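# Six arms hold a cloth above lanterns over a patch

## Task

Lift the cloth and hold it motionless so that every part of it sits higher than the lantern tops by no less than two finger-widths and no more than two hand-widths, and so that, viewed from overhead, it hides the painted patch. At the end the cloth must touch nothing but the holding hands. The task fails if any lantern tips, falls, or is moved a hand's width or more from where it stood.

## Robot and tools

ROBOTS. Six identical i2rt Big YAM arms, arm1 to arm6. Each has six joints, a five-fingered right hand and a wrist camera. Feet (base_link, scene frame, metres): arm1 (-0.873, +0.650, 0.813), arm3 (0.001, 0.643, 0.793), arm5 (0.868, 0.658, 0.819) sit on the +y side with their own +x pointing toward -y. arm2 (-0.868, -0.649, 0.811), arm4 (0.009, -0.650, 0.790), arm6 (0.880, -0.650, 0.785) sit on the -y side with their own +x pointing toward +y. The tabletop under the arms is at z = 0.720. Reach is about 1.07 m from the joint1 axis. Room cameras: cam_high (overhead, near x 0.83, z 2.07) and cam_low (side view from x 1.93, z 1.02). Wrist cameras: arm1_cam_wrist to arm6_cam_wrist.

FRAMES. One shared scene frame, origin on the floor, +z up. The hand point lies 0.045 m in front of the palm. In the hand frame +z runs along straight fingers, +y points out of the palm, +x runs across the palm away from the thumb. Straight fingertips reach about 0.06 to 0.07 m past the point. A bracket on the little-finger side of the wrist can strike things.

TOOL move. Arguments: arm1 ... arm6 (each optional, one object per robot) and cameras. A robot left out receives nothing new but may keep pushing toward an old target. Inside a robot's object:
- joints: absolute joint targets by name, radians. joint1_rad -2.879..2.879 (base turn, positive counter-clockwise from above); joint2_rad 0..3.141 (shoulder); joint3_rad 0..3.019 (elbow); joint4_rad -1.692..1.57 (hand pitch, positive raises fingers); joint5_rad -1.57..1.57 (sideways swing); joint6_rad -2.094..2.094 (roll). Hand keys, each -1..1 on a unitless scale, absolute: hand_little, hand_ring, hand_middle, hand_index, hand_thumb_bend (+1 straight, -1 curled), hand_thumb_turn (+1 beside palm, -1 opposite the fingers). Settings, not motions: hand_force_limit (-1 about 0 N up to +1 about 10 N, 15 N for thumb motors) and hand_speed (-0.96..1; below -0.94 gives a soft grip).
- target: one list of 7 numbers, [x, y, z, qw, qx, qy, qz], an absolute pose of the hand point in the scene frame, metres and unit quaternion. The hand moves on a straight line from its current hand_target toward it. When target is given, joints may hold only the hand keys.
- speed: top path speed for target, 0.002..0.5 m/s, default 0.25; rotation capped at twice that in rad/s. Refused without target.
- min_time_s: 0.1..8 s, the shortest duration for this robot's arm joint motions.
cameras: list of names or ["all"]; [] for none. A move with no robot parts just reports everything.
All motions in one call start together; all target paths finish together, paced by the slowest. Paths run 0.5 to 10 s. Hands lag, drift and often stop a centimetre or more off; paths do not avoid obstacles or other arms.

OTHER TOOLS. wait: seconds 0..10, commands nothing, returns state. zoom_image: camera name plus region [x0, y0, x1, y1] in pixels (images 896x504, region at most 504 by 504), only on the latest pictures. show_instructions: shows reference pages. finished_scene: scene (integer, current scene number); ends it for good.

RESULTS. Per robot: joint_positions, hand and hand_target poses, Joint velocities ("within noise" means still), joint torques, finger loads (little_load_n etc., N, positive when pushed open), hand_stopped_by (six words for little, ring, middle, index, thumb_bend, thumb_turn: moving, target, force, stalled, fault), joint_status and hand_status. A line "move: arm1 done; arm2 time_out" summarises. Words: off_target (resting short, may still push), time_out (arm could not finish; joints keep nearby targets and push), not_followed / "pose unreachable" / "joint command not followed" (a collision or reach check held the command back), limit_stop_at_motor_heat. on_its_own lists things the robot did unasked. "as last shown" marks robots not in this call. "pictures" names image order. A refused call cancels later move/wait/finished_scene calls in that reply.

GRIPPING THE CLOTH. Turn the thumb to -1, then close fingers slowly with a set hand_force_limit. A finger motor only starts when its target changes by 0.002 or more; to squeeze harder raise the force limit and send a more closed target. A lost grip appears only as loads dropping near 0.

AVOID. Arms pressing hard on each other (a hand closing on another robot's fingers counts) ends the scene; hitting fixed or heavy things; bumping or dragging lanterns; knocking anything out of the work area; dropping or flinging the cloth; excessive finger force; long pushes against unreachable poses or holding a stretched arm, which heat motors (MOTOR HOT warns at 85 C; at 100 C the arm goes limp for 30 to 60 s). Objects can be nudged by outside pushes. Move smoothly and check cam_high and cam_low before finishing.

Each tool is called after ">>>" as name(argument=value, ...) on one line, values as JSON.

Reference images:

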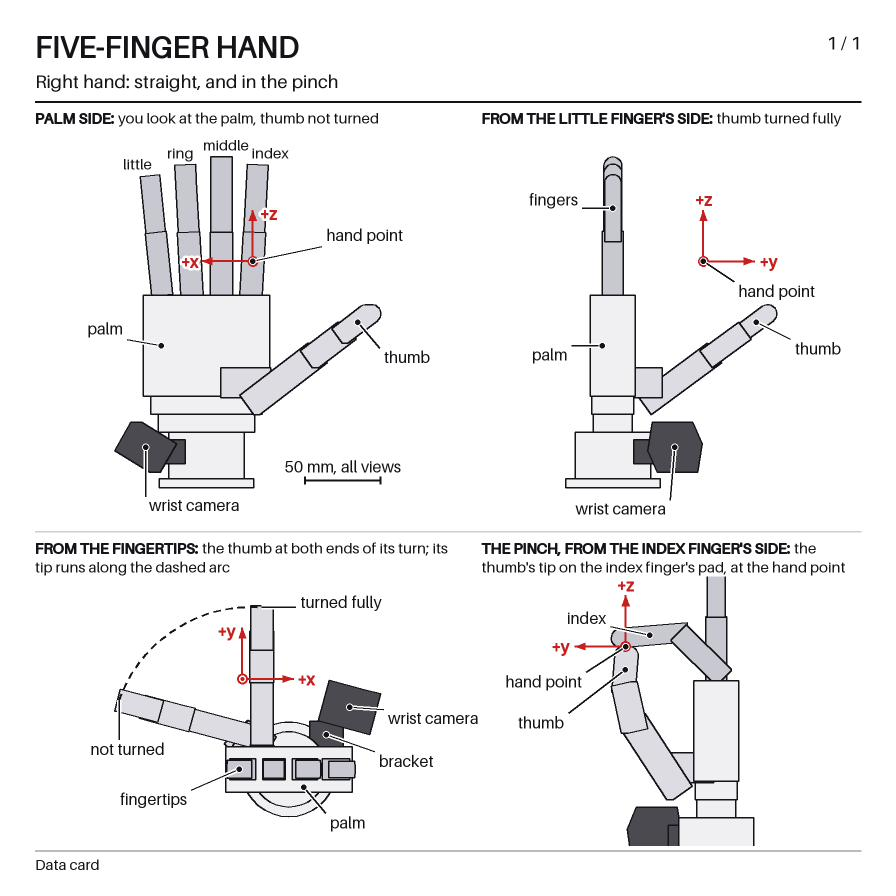

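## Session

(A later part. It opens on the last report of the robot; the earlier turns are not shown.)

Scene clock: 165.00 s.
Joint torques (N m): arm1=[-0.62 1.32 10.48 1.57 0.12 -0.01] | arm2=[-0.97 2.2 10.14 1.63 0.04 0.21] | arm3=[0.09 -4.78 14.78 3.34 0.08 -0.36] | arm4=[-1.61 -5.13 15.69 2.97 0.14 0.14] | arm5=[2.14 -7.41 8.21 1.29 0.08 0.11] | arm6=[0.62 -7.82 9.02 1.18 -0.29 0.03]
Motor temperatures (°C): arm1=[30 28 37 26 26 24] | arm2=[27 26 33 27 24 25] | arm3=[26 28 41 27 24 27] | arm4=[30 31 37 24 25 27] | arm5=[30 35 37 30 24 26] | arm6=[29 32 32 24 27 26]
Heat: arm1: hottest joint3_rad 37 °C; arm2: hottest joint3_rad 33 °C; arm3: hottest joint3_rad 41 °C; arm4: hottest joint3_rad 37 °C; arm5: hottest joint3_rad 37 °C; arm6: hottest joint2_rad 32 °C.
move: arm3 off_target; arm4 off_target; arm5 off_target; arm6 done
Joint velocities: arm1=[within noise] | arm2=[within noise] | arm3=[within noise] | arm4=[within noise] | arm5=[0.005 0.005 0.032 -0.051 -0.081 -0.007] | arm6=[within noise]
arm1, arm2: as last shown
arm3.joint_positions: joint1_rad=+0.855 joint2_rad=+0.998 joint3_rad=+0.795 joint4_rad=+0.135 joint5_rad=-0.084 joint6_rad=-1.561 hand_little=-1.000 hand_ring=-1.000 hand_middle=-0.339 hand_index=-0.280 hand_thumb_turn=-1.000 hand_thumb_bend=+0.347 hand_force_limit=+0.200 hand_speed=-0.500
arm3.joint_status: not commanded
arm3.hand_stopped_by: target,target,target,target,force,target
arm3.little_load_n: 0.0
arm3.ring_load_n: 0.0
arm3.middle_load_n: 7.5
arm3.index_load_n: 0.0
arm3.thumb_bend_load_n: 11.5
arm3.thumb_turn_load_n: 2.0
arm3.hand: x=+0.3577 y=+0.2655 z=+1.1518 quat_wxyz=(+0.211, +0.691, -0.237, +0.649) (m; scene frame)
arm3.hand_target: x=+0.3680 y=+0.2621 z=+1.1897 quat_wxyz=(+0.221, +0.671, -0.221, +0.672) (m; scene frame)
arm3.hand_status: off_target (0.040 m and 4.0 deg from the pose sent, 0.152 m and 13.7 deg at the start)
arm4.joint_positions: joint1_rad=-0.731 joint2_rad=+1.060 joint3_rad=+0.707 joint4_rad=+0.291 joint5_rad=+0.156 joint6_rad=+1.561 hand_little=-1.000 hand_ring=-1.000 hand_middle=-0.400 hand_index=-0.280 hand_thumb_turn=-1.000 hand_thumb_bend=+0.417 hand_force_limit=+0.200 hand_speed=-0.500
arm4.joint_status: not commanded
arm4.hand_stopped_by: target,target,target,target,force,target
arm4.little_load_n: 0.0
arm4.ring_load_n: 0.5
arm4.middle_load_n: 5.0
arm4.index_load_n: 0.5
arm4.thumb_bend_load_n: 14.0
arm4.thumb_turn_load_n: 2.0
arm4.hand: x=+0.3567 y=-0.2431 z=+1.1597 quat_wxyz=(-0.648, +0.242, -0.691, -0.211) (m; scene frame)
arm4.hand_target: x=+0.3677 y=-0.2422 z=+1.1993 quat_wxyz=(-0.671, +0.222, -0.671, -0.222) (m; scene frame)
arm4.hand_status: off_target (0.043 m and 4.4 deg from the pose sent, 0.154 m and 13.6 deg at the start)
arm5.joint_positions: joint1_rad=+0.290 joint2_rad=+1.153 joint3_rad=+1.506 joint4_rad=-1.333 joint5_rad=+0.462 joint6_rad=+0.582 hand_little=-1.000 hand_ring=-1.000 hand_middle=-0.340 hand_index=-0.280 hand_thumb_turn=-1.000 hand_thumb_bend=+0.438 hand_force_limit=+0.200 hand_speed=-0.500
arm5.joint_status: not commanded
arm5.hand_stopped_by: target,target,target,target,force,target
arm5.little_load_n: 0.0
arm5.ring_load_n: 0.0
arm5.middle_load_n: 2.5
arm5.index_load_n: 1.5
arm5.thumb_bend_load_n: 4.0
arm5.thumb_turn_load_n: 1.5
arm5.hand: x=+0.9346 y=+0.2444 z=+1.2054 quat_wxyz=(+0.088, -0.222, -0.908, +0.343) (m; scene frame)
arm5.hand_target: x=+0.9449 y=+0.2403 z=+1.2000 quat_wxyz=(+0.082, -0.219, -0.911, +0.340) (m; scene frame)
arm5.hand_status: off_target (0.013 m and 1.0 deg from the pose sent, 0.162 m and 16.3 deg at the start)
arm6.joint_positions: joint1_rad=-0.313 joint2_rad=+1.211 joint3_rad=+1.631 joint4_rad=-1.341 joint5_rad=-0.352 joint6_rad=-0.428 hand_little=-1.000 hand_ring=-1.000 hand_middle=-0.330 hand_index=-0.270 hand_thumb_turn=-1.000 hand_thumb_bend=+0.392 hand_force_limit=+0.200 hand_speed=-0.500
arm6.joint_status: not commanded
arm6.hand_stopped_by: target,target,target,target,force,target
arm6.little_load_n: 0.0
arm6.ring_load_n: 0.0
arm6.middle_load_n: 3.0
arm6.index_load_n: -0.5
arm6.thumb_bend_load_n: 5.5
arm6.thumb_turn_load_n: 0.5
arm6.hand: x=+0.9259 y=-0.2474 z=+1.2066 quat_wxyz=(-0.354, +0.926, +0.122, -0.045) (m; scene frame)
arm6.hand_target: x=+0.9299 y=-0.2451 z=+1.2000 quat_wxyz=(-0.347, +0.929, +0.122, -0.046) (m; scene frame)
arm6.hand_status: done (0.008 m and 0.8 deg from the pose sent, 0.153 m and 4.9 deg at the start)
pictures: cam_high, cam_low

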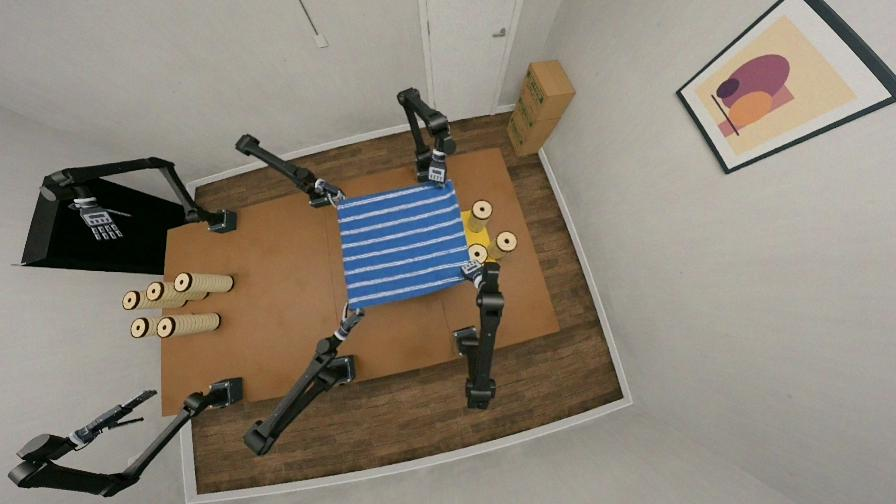

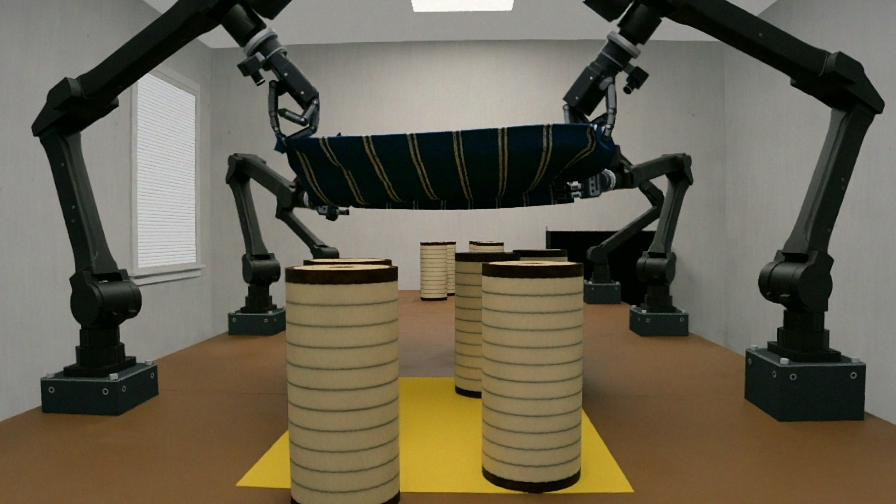

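>>> move(arm3={"target": [0.51, 0.255, 1.19, 0.1471, 0.6917, -0.147, 0.6917], "speed": 0.15}, arm4={"target": [0.51, -0.247, 1.20, 0.6916, -0.1471, 0.6916, 0.1471], "speed": 0.15}, arm5={"target": [1.10, 0.235, 1.19, -0.03052, 0.08163, 0.93311, -0.34888], "speed": 0.15}, arm6={"target": [1.08, -0.247, 1.19, 0.34888, -0.93311, -0.08163, 0.03052], "speed": 0.15}, cameras=["cam_high", "cam_low"])

>>> move(arm3={"target": [0.605, 0.252, 1.175, 0.1471, 0.6917, -0.147, 0.6917], "speed": 0.12}, arm4={"target": [0.615, -0.252, 1.19, 0.6916, -0.1471, 0.6916, 0.1471], "speed": 0.12}, arm5={"target": [1.215, 0.231, 1.17, -0.03052, 0.08163, 0.93311, -0.34888], "speed": 0.12}, arm6={"target": [1.205, -0.25, 1.17, 0.34888, -0.93311, -0.08163, 0.03052], "speed": 0.12}, cameras=["all"])

Scene clock: 167.13 s.
Joint torques (N m): arm1=[-0.62 1.38 10.47 1.58 0.12 0] | arm2=[-1.03 2.26 10.19 1.62 0.03 0.21] | arm3=[-0.09 -8.94 14.6 3.32 0.05 -0.36] | arm4=[-1.61 -9 15.45 2.93 0.17 0.15] | arm5=[2.43 -9.88 11.99 1.2 -0.11 0.07] | arm6=[0.73 -10.11 13.71 0.31 -0.41 0.06]
Motor temperatures (°C): arm1=[30 28 37 26 26 24] | arm2=[27 26 33 27 24 25] | arm3=[26 28 42 27 24 27] | arm4=[30 31 38 24 25 27] | arm5=[30 35 37 30 24 26] | arm6=[29 32 32 24 27 26]
Heat: arm1: hottest joint3_rad 37 °C; arm2: hottest joint3_rad 33 °C; arm3: hottest joint3_rad 42 °C; arm4: hottest joint3_rad 38 °C; arm5: hottest joint3_rad 37 °C; arm6: hottest joint2_rad 32 °C.
move: arm3 off_target; arm4 off_target; arm5 off_target; arm6 off_target
Joint velocities: within noise
arm1, arm2: as last shown
arm3.joint_positions: joint1_rad=+0.959 joint2_rad=+1.294 joint3_rad=+1.023 joint4_rad=+0.206 joint5_rad=-0.200 joint6_rad=-1.561 hand_little=-1.000 hand_ring=-1.000 hand_middle=-0.339 hand_index=-0.280 hand_thumb_turn=-1.000 hand_thumb_bend=+0.347 hand_force_limit=+0.200 hand_speed=-0.500
arm3.joint_status: not commanded
arm3.hand_stopped_by: target,target,target,target,force,target
arm3.little_load_n: 0.0
arm3.ring_load_n: 0.0
arm3.middle_load_n: 8.0
arm3.index_load_n: 0.5
arm3.thumb_bend_load_n: 11.5
arm3.thumb_turn_load_n: 2.0
arm3.hand: x=+0.4957 y=+0.2598 z=+1.1547 quat_wxyz=(+0.137, +0.711, -0.162, +0.670) (m; scene frame)
arm3.hand_target: x=+0.5078 y=+0.2567 z=+1.1896 quat_wxyz=(+0.147, +0.692, -0.147, +0.692) (m; scene frame)
arm3.hand_status: off_target (0.038 m and 4.0 deg from the pose sent, 0.157 m and 13.6 deg at the start)
arm4.joint_positions: joint1_rad=-0.871 joint2_rad=+1.330 joint3_rad=+0.927 joint4_rad=+0.342 joint5_rad=+0.234 joint6_rad=+1.561 hand_little=-1.000 hand_ring=-1.000 hand_middle=-0.400 hand_index=-0.280 hand_thumb_turn=-1.000 hand_thumb_bend=+0.417 hand_force_limit=+0.200 hand_speed=-0.500
arm4.joint_status: not commanded
arm4.hand_stopped_by: target,target,target,target,force,target
arm4.little_load_n: 0.0
arm4.ring_load_n: 0.0
arm4.middle_load_n: 5.5
arm4.index_load_n: 0.5
arm4.thumb_bend_load_n: 14.0
arm4.thumb_turn_load_n: 2.0
arm4.hand: x=+0.4953 y=-0.2482 z=+1.1619 quat_wxyz=(-0.669, +0.167, -0.711, -0.137) (m; scene frame)
arm4.hand_target: x=+0.5076 y=-0.2490 z=+1.1995 quat_wxyz=(-0.692, +0.147, -0.692, -0.147) (m; scene frame)
arm4.hand_status: off_target (0.041 m and 4.3 deg from the pose sent, 0.158 m and 14.0 deg at the start)
arm5.joint_positions: joint1_rad=+0.604 joint2_rad=+1.289 joint3_rad=+1.548 joint4_rad=-1.291 joint5_rad=+0.480 joint6_rad=+0.603 hand_little=-1.000 hand_ring=-1.000 hand_middle=-0.340 hand_index=-0.280 hand_thumb_turn=-1.000 hand_thumb_bend=+0.438 hand_force_limit=+0.200 hand_speed=-0.500
arm5.joint_status: not commanded
arm5.hand_stopped_by: target,target,target,target,force,target
arm5.little_load_n: 0.0
arm5.ring_load_n: 0.0
arm5.middle_load_n: 3.5
arm5.index_load_n: 2.0
arm5.thumb_bend_load_n: 4.0
arm5.thumb_turn_load_n: 1.5
arm5.hand: x=+1.0817 y=+0.2408 z=+1.1751 quat_wxyz=(+0.050, -0.085, -0.936, +0.338) (m; scene frame)
arm5.hand_target: x=+1.0995 y=+0.2358 z=+1.1898 quat_wxyz=(+0.030, -0.081, -0.933, +0.349) (m; scene frame)
arm5.hand_status: off_target (0.024 m and 2.7 deg from the pose sent, 0.166 m and 17.7 deg at the start)
arm6.joint_positions: joint1_rad=-0.656 joint2_rad=+1.365 joint3_rad=+1.704 joint4_rad=-1.383 joint5_rad=-0.496 joint6_rad=-0.663 hand_little=-1.000 hand_ring=-1.000 hand_middle=-0.330 hand_index=-0.270 hand_thumb_turn=-1.000 hand_thumb_bend=+0.392 hand_force_limit=+0.200 hand_speed=-0.500
arm6.joint_status: not commanded
arm6.hand_stopped_by: target,target,target,target,force,target
arm6.little_load_n: 0.0
arm6.ring_load_n: 0.0
arm6.middle_load_n: 3.5
arm6.index_load_n: 0.0
arm6.thumb_bend_load_n: 5.5
arm6.thumb_turn_load_n: 0.5
arm6.hand: x=+1.0726 y=-0.2487 z=+1.1784 quat_wxyz=(-0.346, +0.934, +0.080, -0.037) (m; scene frame)
arm6.hand_target: x=+1.0798 y=-0.2472 z=+1.1897 quat_wxyz=(-0.349, +0.933, +0.082, -0.030) (m; scene frame)
arm6.hand_status: off_target (0.014 m and 0.8 deg from the pose sent, 0.155 m and 5.0 deg at the start)
pictures: cam_high, cam_low

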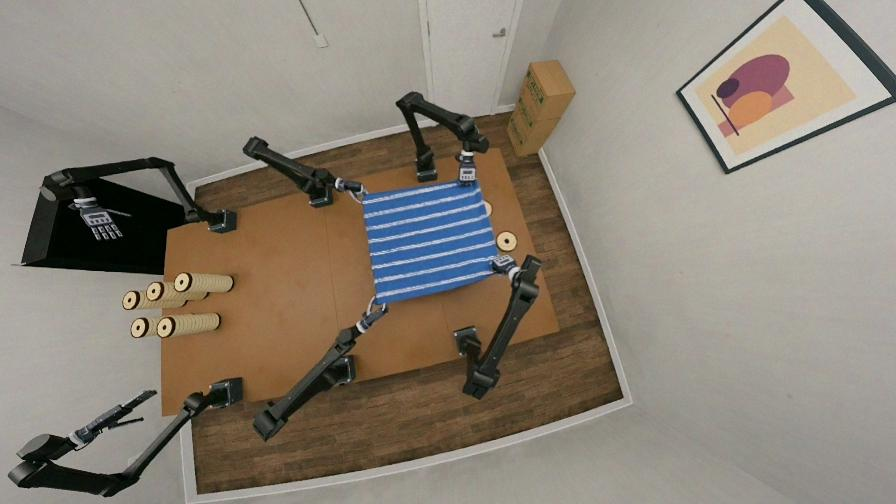

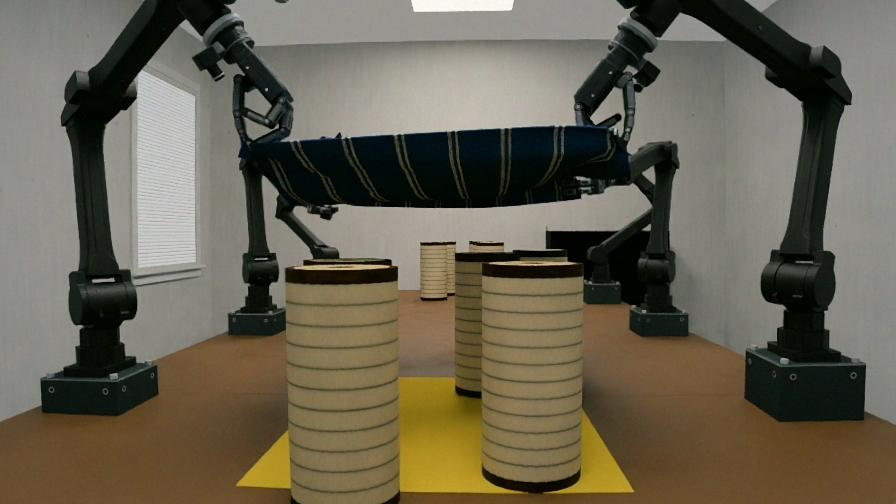

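Scene clock: 169.13 s.
Joint torques (N m): arm1=[-0.67 1.38 10.47 1.58 0.13 0] | arm2=[-1.03 2.2 10.17 1.59 0.03 0.21] | arm3=[-0.21 -12.57 14.26 3.23 0.33 -0.35] | arm4=[-1.61 -12.4 15.41 2.74 -0.07 0.17] | arm5=[2.49 -12.86 12.19 0.55 0.08 0.24] | arm6=[0.79 -13.45 13.75 0.36 -0.41 -0.02]
Motor temperatures (°C): arm1=[30 28 37 26 26 24] | arm2=[27 26 33 27 24 25] | arm3=[26 28 42 27 24 27] | arm4=[30 31 38 24 24 27] | arm5=[30 35 38 30 24 26] | arm6=[29 32 32 24 28 26]
Heat: arm1: hottest joint3_rad 37 °C; arm2: hottest joint3_rad 33 °C; arm3: hottest joint3_rad 42 °C; arm4: hottest joint3_rad 38 °C; arm5: hottest joint3_rad 38 °C; arm6: hottest joint2_rad 32 °C.
move: arm3 off_target; arm4 off_target; arm5 off_target; arm6 off_target
Joint velocities: within noise
arm1, arm2: as last shown
arm2.thumb_bend_load_n: 0.5
arm3.joint_positions: joint1_rad=+1.062 joint2_rad=+1.518 joint3_rad=+1.214 joint4_rad=+0.242 joint5_rad=-0.106 joint6_rad=-1.561 hand_little=-1.000 hand_ring=-1.000 hand_middle=-0.339 hand_index=-0.280 hand_thumb_turn=-1.000 hand_thumb_bend=+0.347 hand_force_limit=+0.200 hand_speed=-0.500
arm3.joint_status: not commanded
arm3.hand_stopped_by: target,target,target,target,force,target
arm3.little_load_n: 0.0
arm3.ring_load_n: 0.0
arm3.middle_load_n: 9.0
arm3.index_load_n: 0.0
arm3.thumb_bend_load_n: 11.0
arm3.thumb_turn_load_n: 1.5
arm3.hand: x=+0.5923 y=+0.2567 z=+1.1420 quat_wxyz=(+0.136, +0.712, -0.157, +0.671) (m; scene frame)
arm3.hand_target: x=+0.6028 y=+0.2534 z=+1.1747 quat_wxyz=(+0.147, +0.692, -0.147, +0.692) (m; scene frame)
arm3.hand_status: off_target (0.036 m and 3.7 deg from the pose sent, 0.112 m and 3.9 deg at the start)
arm4.joint_positions: joint1_rad=-1.002 joint2_rad=+1.554 joint3_rad=+1.141 joint4_rad=+0.358 joint5_rad=+0.108 joint6_rad=+1.561 hand_little=-1.000 hand_ring=-1.000 hand_middle=-0.400 hand_index=-0.280 hand_thumb_turn=-1.000 hand_thumb_bend=+0.417 hand_force_limit=+0.200 hand_speed=-0.500
arm4.joint_status: not commanded
arm4.hand_stopped_by: target,target,target,target,force,target
arm4.little_load_n: 0.5
arm4.ring_load_n: 0.0
arm4.middle_load_n: 5.5
arm4.index_load_n: 0.5
arm4.thumb_bend_load_n: 14.0
arm4.thumb_turn_load_n: 2.5
arm4.hand: x=+0.5998 y=-0.2516 z=+1.1555 quat_wxyz=(-0.670, +0.162, -0.711, -0.138) (m; scene frame)
arm4.hand_target: x=+0.6124 y=-0.2536 z=+1.1896 quat_wxyz=(-0.692, +0.147, -0.692, -0.147) (m; scene frame)
arm4.hand_status: off_target (0.038 m and 3.9 deg from the pose sent, 0.123 m and 4.3 deg at the start)
arm5.joint_positions: joint1_rad=+0.804 joint2_rad=+1.484 joint3_rad=+1.706 joint4_rad=-1.336 joint5_rad=+0.578 joint6_rad=+0.787 hand_little=-1.000 hand_ring=-1.000 hand_middle=-0.340 hand_index=-0.280 hand_thumb_turn=-1.000 hand_thumb_bend=+0.438 hand_force_limit=+0.200 hand_speed=-0.500
arm5.joint_status: not commanded
arm5.hand_stopped_by: target,target,target,target,force,target
arm5.little_load_n: 0.0
arm5.ring_load_n: 0.0
arm5.middle_load_n: 3.5
arm5.index_load_n: 1.0
arm5.thumb_bend_load_n: 4.0
arm5.thumb_turn_load_n: 1.5
arm5.hand: x=+1.1945 y=+0.2327 z=+1.1597 quat_wxyz=(+0.048, -0.078, -0.934, +0.345) (m; scene frame)
arm5.hand_target: x=+1.2144 y=+0.2318 z=+1.1700 quat_wxyz=(+0.030, -0.081, -0.933, +0.349) (m; scene frame)
arm5.hand_status: off_target (0.023 m and 2.1 deg from the pose sent, 0.134 m and 2.6 deg at the start)
arm6.joint_positions: joint1_rad=-0.861 joint2_rad=+1.588 joint3_rad=+1.910 joint4_rad=-1.481 joint5_rad=-0.594 joint6_rad=-0.874 hand_little=-1.000 hand_ring=-1.000 hand_middle=-0.330 hand_index=-0.270 hand_thumb_turn=-1.000 hand_thumb_bend=+0.392 hand_force_limit=+0.200 hand_speed=-0.500
arm6.joint_status: not commanded
arm6.hand_stopped_by: target,target,target,target,force,target
arm6.little_load_n: 0.0
arm6.ring_load_n: 0.0
arm6.middle_load_n: 3.0
arm6.index_load_n: 0.0
arm6.thumb_bend_load_n: 5.5
arm6.thumb_turn_load_n: 1.0
arm6.hand: x=+1.1924 y=-0.2506 z=+1.1617 quat_wxyz=(-0.346, +0.934, +0.079, -0.040) (m; scene frame)
arm6.hand_target: x=+1.2047 y=-0.2504 z=+1.1697 quat_wxyz=(-0.349, +0.933, +0.081, -0.030) (m; scene frame)
arm6.hand_status: off_target (0.015 m and 1.2 deg from the pose sent, 0.133 m and 0.8 deg at the start)
pictures: arm1_cam_wrist, arm2_cam_wrist, arm3_cam_wrist, arm4_cam_wrist, arm5_cam_wrist, arm6_cam_wrist, cam_high, cam_low
camera_calibration:
arm1_cam_wrist: T_world_to_cam=[[-0.951547, 0.299017, -0.0717465, -0.937071], [0.305828, 0.895918, -0.322181, 0.288529], [-0.0320586, -0.328512, -0.943955, 1.44664], [0, 0, 0, 1]] pos_world=[-0.93353, 0.496941, 1.39129]
arm2_cam_wrist: T_world_to_cam=[[0.722071, -0.686108, 0.0887075, 0.0250474], [-0.626179, -0.702681, -0.337845, -0.37515], [0.294131, 0.188401, -0.937012, 1.58893], [0, 0, 0, 1]] pos_world=[-0.720352, -0.545782, 1.35988]
arm3_cam_wrist: T_world_to_cam=[[-0.398438, -0.897015, 0.191342, 0.249406], [-0.671841, 0.143412, -0.726679, 1.17102], [0.624401, -0.418088, -0.659792, 0.601886], [0, 0, 0, 1]] pos_world=[0.510297, 0.307424, 1.20036]
arm4_cam_wrist: T_world_to_cam=[[-0.403156, 0.870033, -0.283739, 0.789055], [-0.467793, 0.0705547, 0.881018, -0.710343], [0.786533, 0.487919, 0.378551, -0.672121], [0, 0, 0, 1]] pos_world=[0.514465, -0.308445, 1.10414]
arm5_cam_wrist: T_world_to_cam=[[-0.150923, 0.773138, -0.61602, 0.713626], [0.948, 0.289834, 0.1315, -1.33776], [0.280211, -0.56414, -0.776677, 0.809853], [0, 0, 0, 1]] pos_world=[1.14897, 0.292868, 1.24452]
arm6_cam_wrist: T_world_to_cam=[[0.401626, -0.671939, -0.62225, 0.0728022], [-0.787784, -0.599968, 0.139409, 0.647206], [-0.467004, 0.434208, -0.770306, 1.67591], [0, 0, 0, 1]] pos_world=[1.26328, -0.290474, 1.24604]

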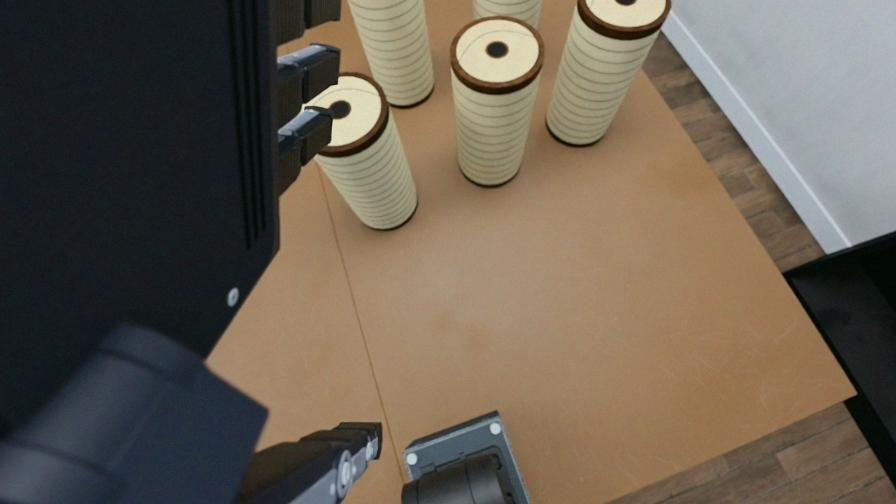

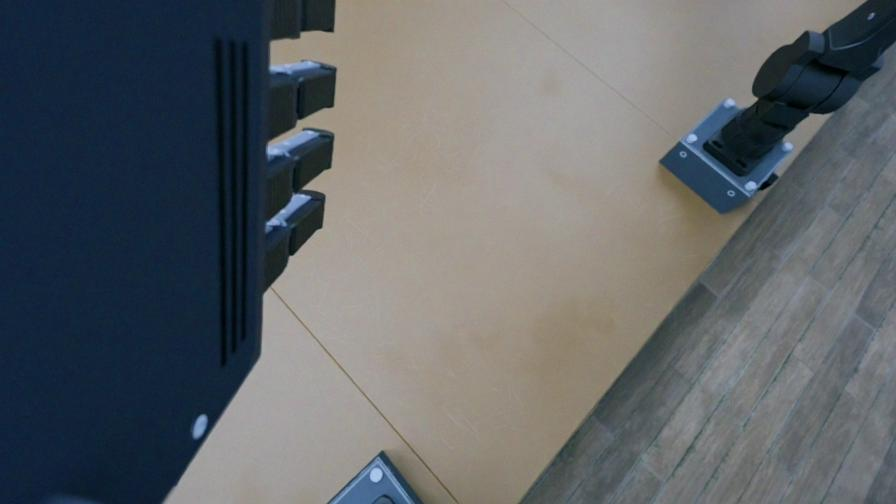

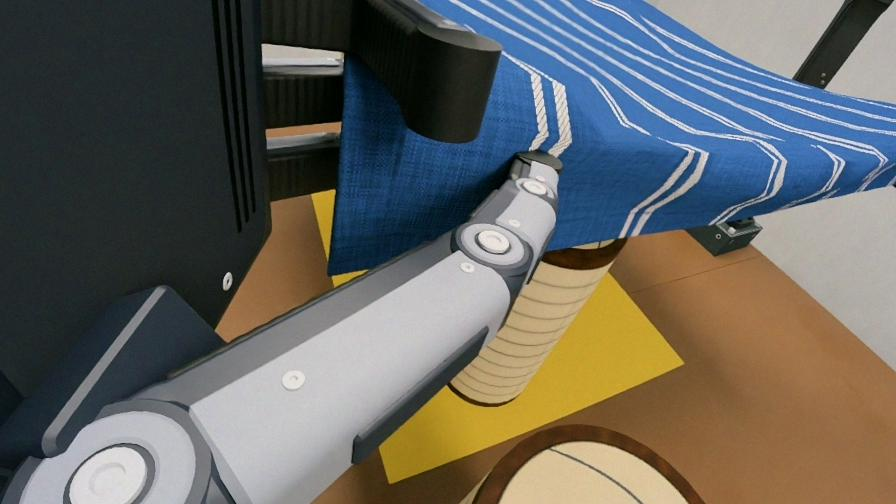

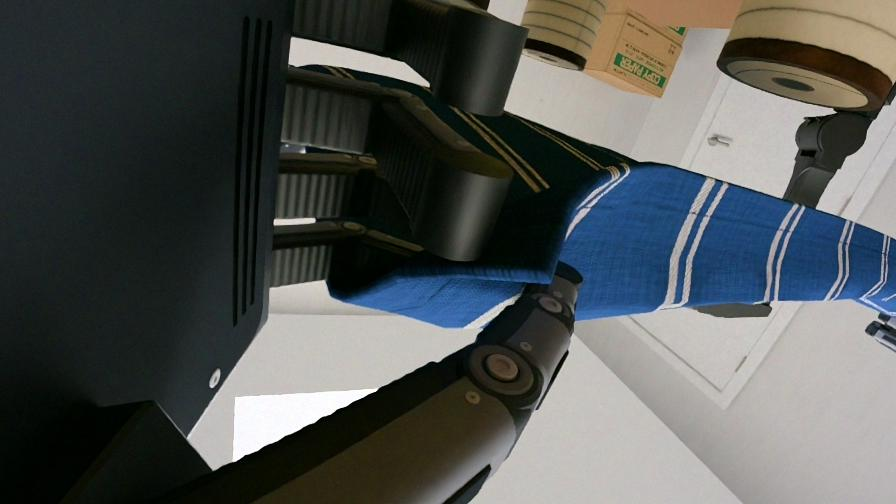

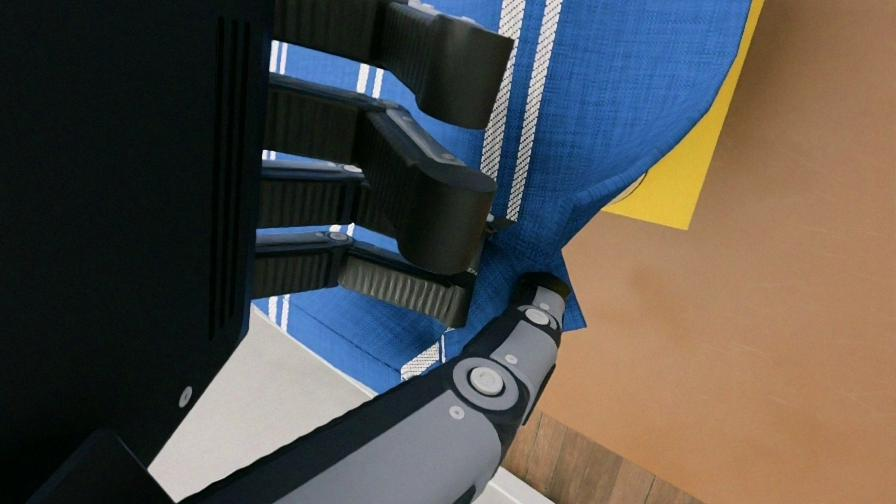

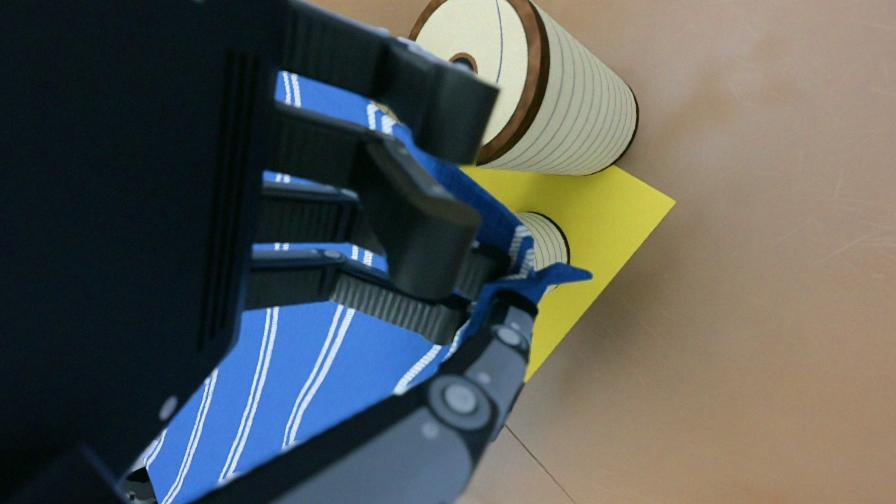

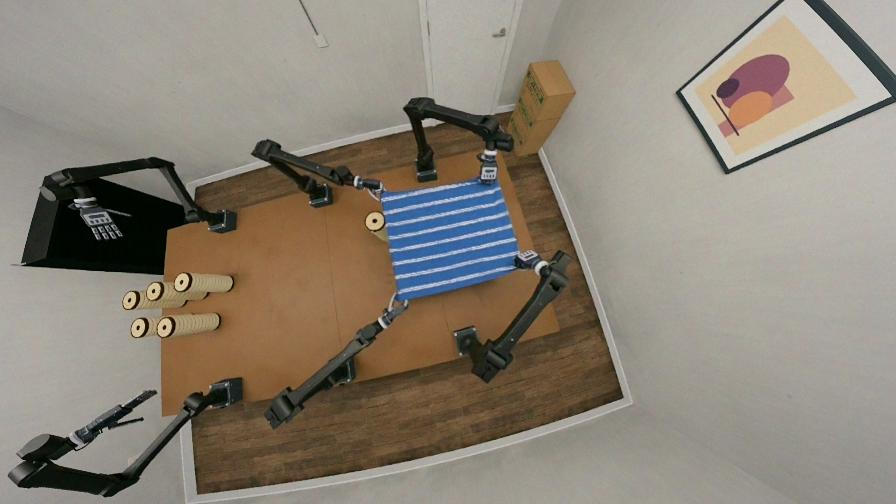

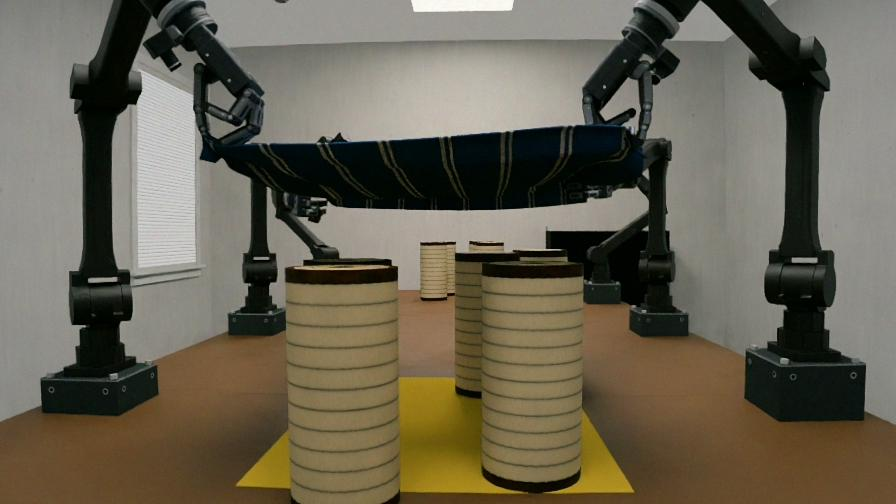

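>>> zoom_image(camera="cam_high", region=[340, 140, 560, 340])

>>> zoom_image(camera="cam_low", region=[180, 80, 680, 500])

Scaled by 2.291 from the camera's 896x504 image, which has a finer 1280x720 frame.

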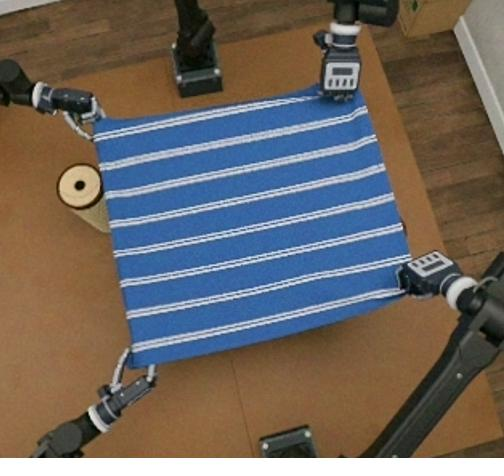

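Scaled by 1.008 from the camera's 896x504 image, which has a finer 1280x720 frame.

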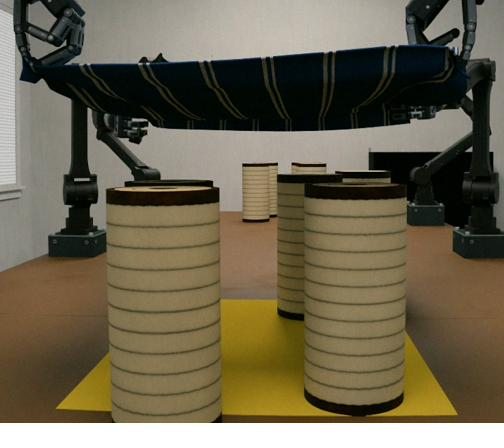

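>>> move(arm3={"target": [0.600, 0.258, 1.175, 0.1471, 0.6917, -0.147, 0.6917], "speed": 0.06}, arm4={"target": [0.615, -0.256, 1.19, 0.6916, -0.1471, 0.6916, 0.1471], "speed": 0.06}, arm5={"target": [1.24, 0.243, 1.175, -0.03052, 0.08163, 0.93311, -0.34888], "speed": 0.06}, arm6={"target": [1.228, -0.254, 1.175, 0.34888, -0.93311, -0.08163, 0.03052], "speed": 0.06}, cameras=["arm3_cam_wrist", "arm4_cam_wrist", "arm5_cam_wrist", "arm6_cam_wrist", "cam_high", "cam_low"])

>>> zoom_image(camera="cam_high", region=[340, 140, 560, 340])

Scene clock: 171.70 s.
Joint torques (N m): arm1=[-0.73 1.38 10.48 1.57 0.13 0] | arm2=[-1.03 2.14 10.18 1.62 0.03 0.2] | arm3=[-0.32 -14.04 12.9 3.32 0.42 -0.33] | arm4=[-1.85 -12.81 14.97 2.76 -0.11 0.17] | arm5=[3.55 -12.86 12.19 0.61 -0.25 0.3] | arm6=[-0.73 -13.92 13.61 0.4 -0.14 -0.05]
Motor temperatures (°C): arm1=[30 28 37 26 26 24] | arm2=[27 26 33 27 24 25] | arm3=[26 28 42 27 24 27] | arm4=[30 31 40 24 24 27] | arm5=[30 34 38 30 24 26] | arm6=[29 32 32 24 28 26]
Heat: arm1: hottest joint3_rad 37 °C; arm2: hottest joint3_rad 33 °C; arm3: hottest joint3_rad 42 °C; arm4: hottest joint3_rad 40 °C; arm5: hottest joint3_rad 38 °C; arm6: hottest joint2_rad 32 °C.
move: arm3 off_target; arm4 off_target; arm5 off_target; arm6 off_target
Joint velocities: within noise
arm1, arm2: as last shown
arm2.little_load_n: 0.5
arm2.thumb_bend_load_n: 0.0
arm3.joint_positions: joint1_rad=+1.067 joint2_rad=+1.518 joint3_rad=+1.214 joint4_rad=+0.242 joint5_rad=-0.103 joint6_rad=-1.562 hand_little=-1.000 hand_ring=-1.000 hand_middle=-0.339 hand_index=-0.280 hand_thumb_turn=-1.000 hand_thumb_bend=+0.347 hand_force_limit=+0.200 hand_speed=-0.500
arm3.joint_status: not commanded
arm3.hand_stopped_by: target,target,target,target,force,target
arm3.little_load_n: 0.0
arm3.ring_load_n: 0.0
arm3.middle_load_n: 10.0
arm3.index_load_n: 0.0
arm3.thumb_bend_load_n: 10.5
arm3.thumb_turn_load_n: 0.5
arm3.hand: x=+0.5940 y=+0.2593 z=+1.1421 quat_wxyz=(+0.136, +0.712, -0.156, +0.671) (m; scene frame)
arm3.hand_target: x=+0.5986 y=+0.2590 z=+1.1748 quat_wxyz=(+0.147, +0.692, -0.147, +0.692) (m; scene frame)
arm3.hand_status: off_target (0.033 m and 3.7 deg from the pose sent, 0.034 m and 3.7 deg at the start)
arm4.joint_positions: joint1_rad=-1.006 joint2_rad=+1.554 joint3_rad=+1.141 joint4_rad=+0.358 joint5_rad=+0.103 joint6_rad=+1.561 hand_little=-1.000 hand_ring=-1.000 hand_middle=-0.400 hand_index=-0.280 hand_thumb_turn=-1.000 hand_thumb_bend=+0.417 hand_force_limit=+0.200 hand_speed=-0.500
arm4.joint_status: not commanded
arm4.hand_stopped_by: target,target,target,target,force,target
arm4.little_load_n: 0.0
arm4.ring_load_n: 0.0
arm4.middle_load_n: 5.5
arm4.index_load_n: 1.0
arm4.thumb_bend_load_n: 14.0
arm4.thumb_turn_load_n: 2.0
arm4.hand: x=+0.6007 y=-0.2532 z=+1.1555 quat_wxyz=(-0.670, +0.163, -0.711, -0.139) (m; scene frame)
arm4.hand_target: x=+0.6127 y=-0.2575 z=+1.1896 quat_wxyz=(-0.692, +0.147, -0.692, -0.147) (m; scene frame)
arm4.hand_status: off_target (0.037 m and 3.9 deg from the pose sent, 0.038 m and 3.9 deg at the start)
arm5.joint_positions: joint1_rad=+0.847 joint2_rad=+1.515 joint3_rad=+1.761 joint4_rad=-1.391 joint5_rad=+0.611 joint6_rad=+0.840 hand_little=-1.000 hand_ring=-1.000 hand_middle=-0.340 hand_index=-0.280 hand_thumb_turn=-1.000 hand_thumb_bend=+0.438 hand_force_limit=+0.200 hand_speed=-0.500
arm5.joint_status: not commanded
arm5.hand_stopped_by: target,target,target,target,force,target
arm5.little_load_n: 0.0
arm5.ring_load_n: 0.0
arm5.middle_load_n: 3.0
arm5.index_load_n: 2.5
arm5.thumb_bend_load_n: 4.0
arm5.thumb_turn_load_n: 1.5
arm5.hand: x=+1.2113 y=+0.2397 z=+1.1670 quat_wxyz=(+0.054, -0.082, -0.932, +0.348) (m; scene frame)
arm5.hand_target: x=+1.2391 y=+0.2441 z=+1.1748 quat_wxyz=(+0.030, -0.081, -0.933, +0.349) (m; scene frame)
arm5.hand_status: off_target (0.030 m and 2.7 deg from the pose sent, 0.049 m and 2.1 deg at the start)
arm6.joint_positions: joint1_rad=-0.883 joint2_rad=+1.639 joint3_rad=+1.994 joint4_rad=-1.534 joint5_rad=-0.614 joint6_rad=-0.907 hand_little=-1.000 hand_ring=-1.000 hand_middle=-0.330 hand_index=-0.270 hand_thumb_turn=-1.000 hand_thumb_bend=+0.392 hand_force_limit=+0.200 hand_speed=-0.500
arm6.joint_status: not commanded
arm6.hand_stopped_by: target,target,target,target,force,target
arm6.little_load_n: 0.0
arm6.ring_load_n: 0.0
arm6.middle_load_n: 3.5
arm6.index_load_n: 0.0
arm6.thumb_bend_load_n: 5.0
arm6.thumb_turn_load_n: 1.5
arm6.hand: x=+1.2080 y=-0.2498 z=+1.1698 quat_wxyz=(-0.349, +0.933, +0.083, -0.044) (m; scene frame)
arm6.hand_target: x=+1.2273 y=-0.2545 z=+1.1747 quat_wxyz=(-0.349, +0.933, +0.081, -0.030) (m; scene frame)
arm6.hand_status: off_target (0.021 m and 1.6 deg from the pose sent, 0.038 m and 1.2 deg at the start)
pictures: arm3_cam_wrist, arm4_cam_wrist, arm5_cam_wrist, arm6_cam_wrist, cam_high, cam_low
camera_calibration:
arm3_cam_wrist: T_world_to_cam=[[-0.39616, -0.897736, 0.192685, 0.249732], [-0.672558, 0.140856, -0.726516, 1.17271], [0.625079, -0.417409, -0.659581, 0.601121], [0, 0, 0, 1]] pos_world=[0.511899, 0.309924, 1.20036]
arm4_cam_wrist: T_world_to_cam=[[-0.404528, 0.869488, -0.283455, 0.791162], [-0.467775, 0.0696101, 0.881102, -0.710152], [0.78584, 0.489024, 0.378565, -0.671392], [0, 0, 0, 1]] pos_world=[0.515463, -0.310146, 1.10414]
arm5_cam_wrist: T_world_to_cam=[[-0.14776, 0.770782, -0.619727, 0.716214], [0.952344, 0.279949, 0.12112, -1.34738], [0.266849, -0.572297, -0.775415, 0.831383], [0, 0, 0, 1]] pos_world=[1.16715, 0.300952, 1.25172]
arm6_cam_wrist: T_world_to_cam=[[0.404131, -0.664725, -0.628346, 0.0780321], [-0.781145, -0.608214, 0.141021, 0.646933], [-0.47591, 0.433839, -0.765045, 1.69354], [0, 0, 0, 1]] pos_world=[1.27979, -0.289381, 1.25344]

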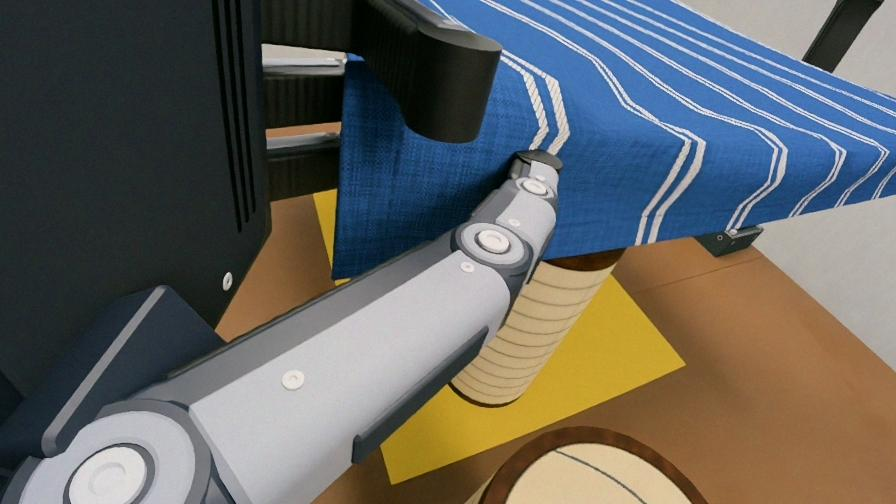

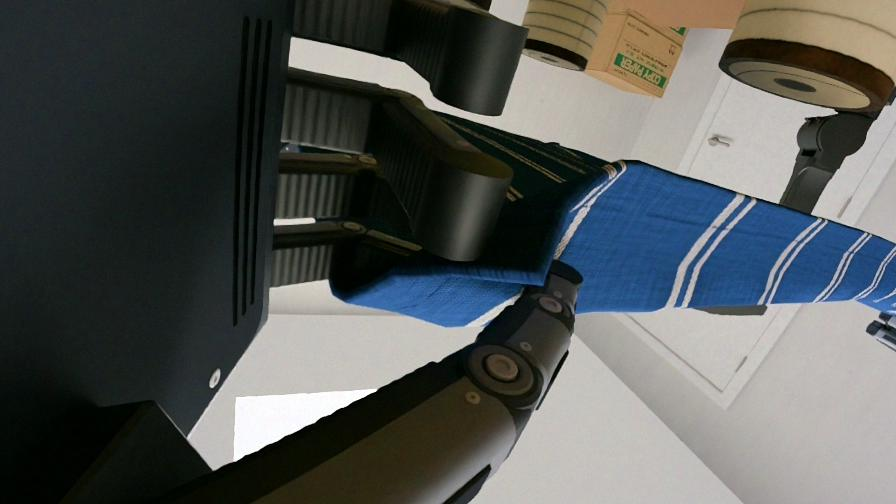

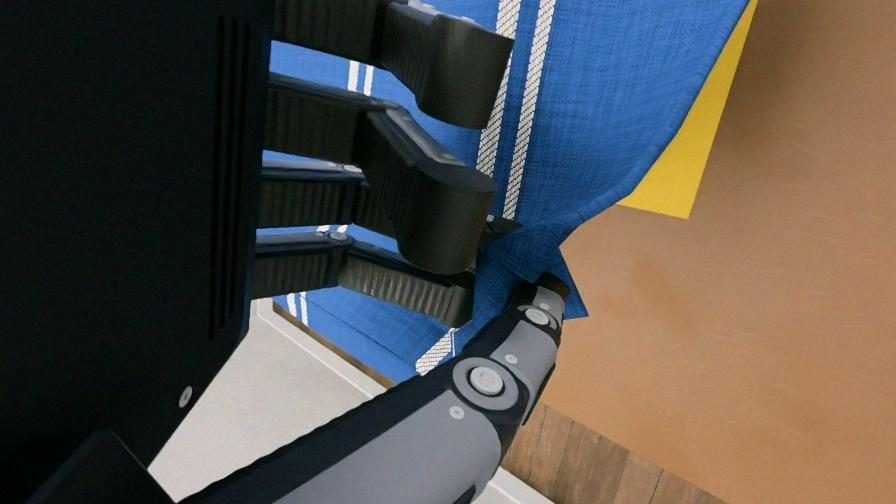

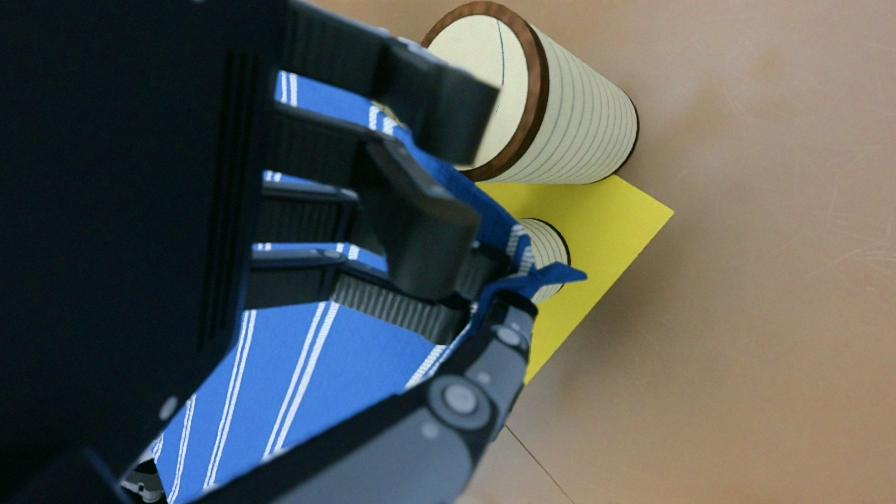

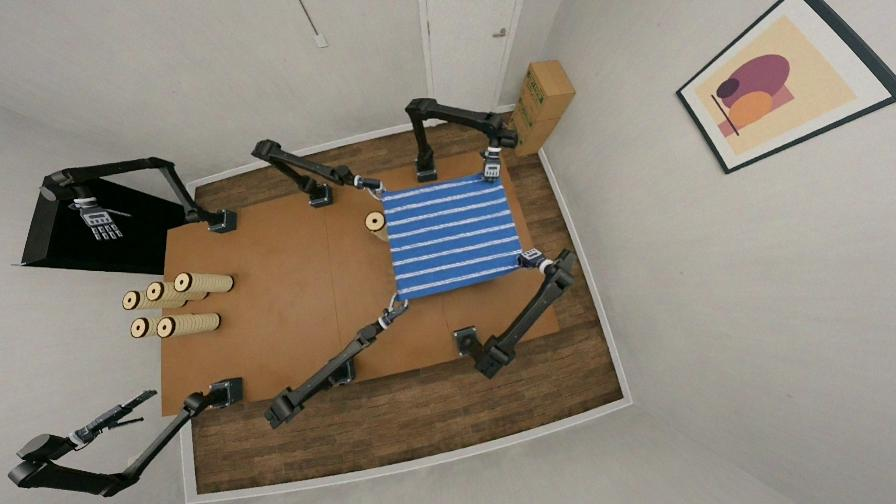

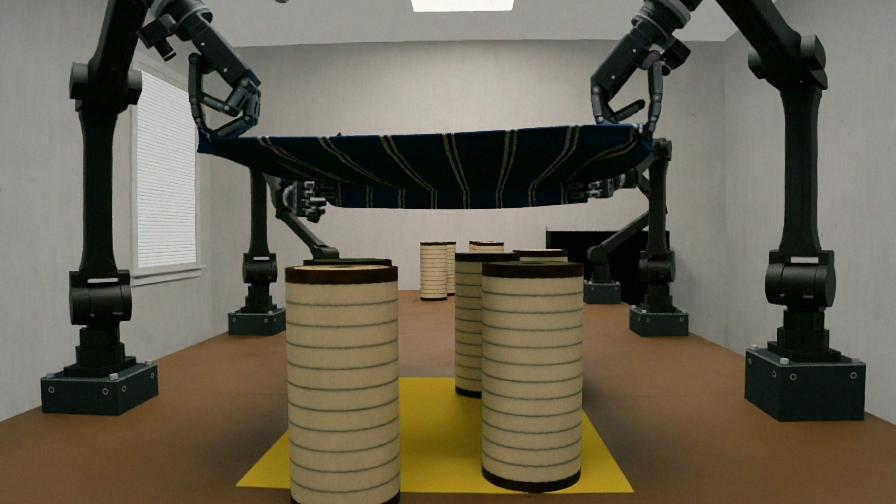

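Scaled by 2.291 from the camera's 896x504 image, which has a finer 1280x720 frame.

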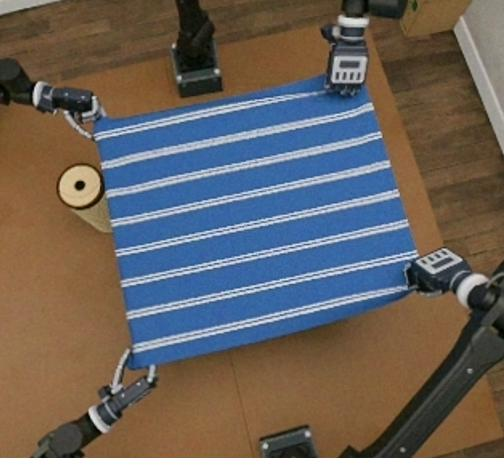

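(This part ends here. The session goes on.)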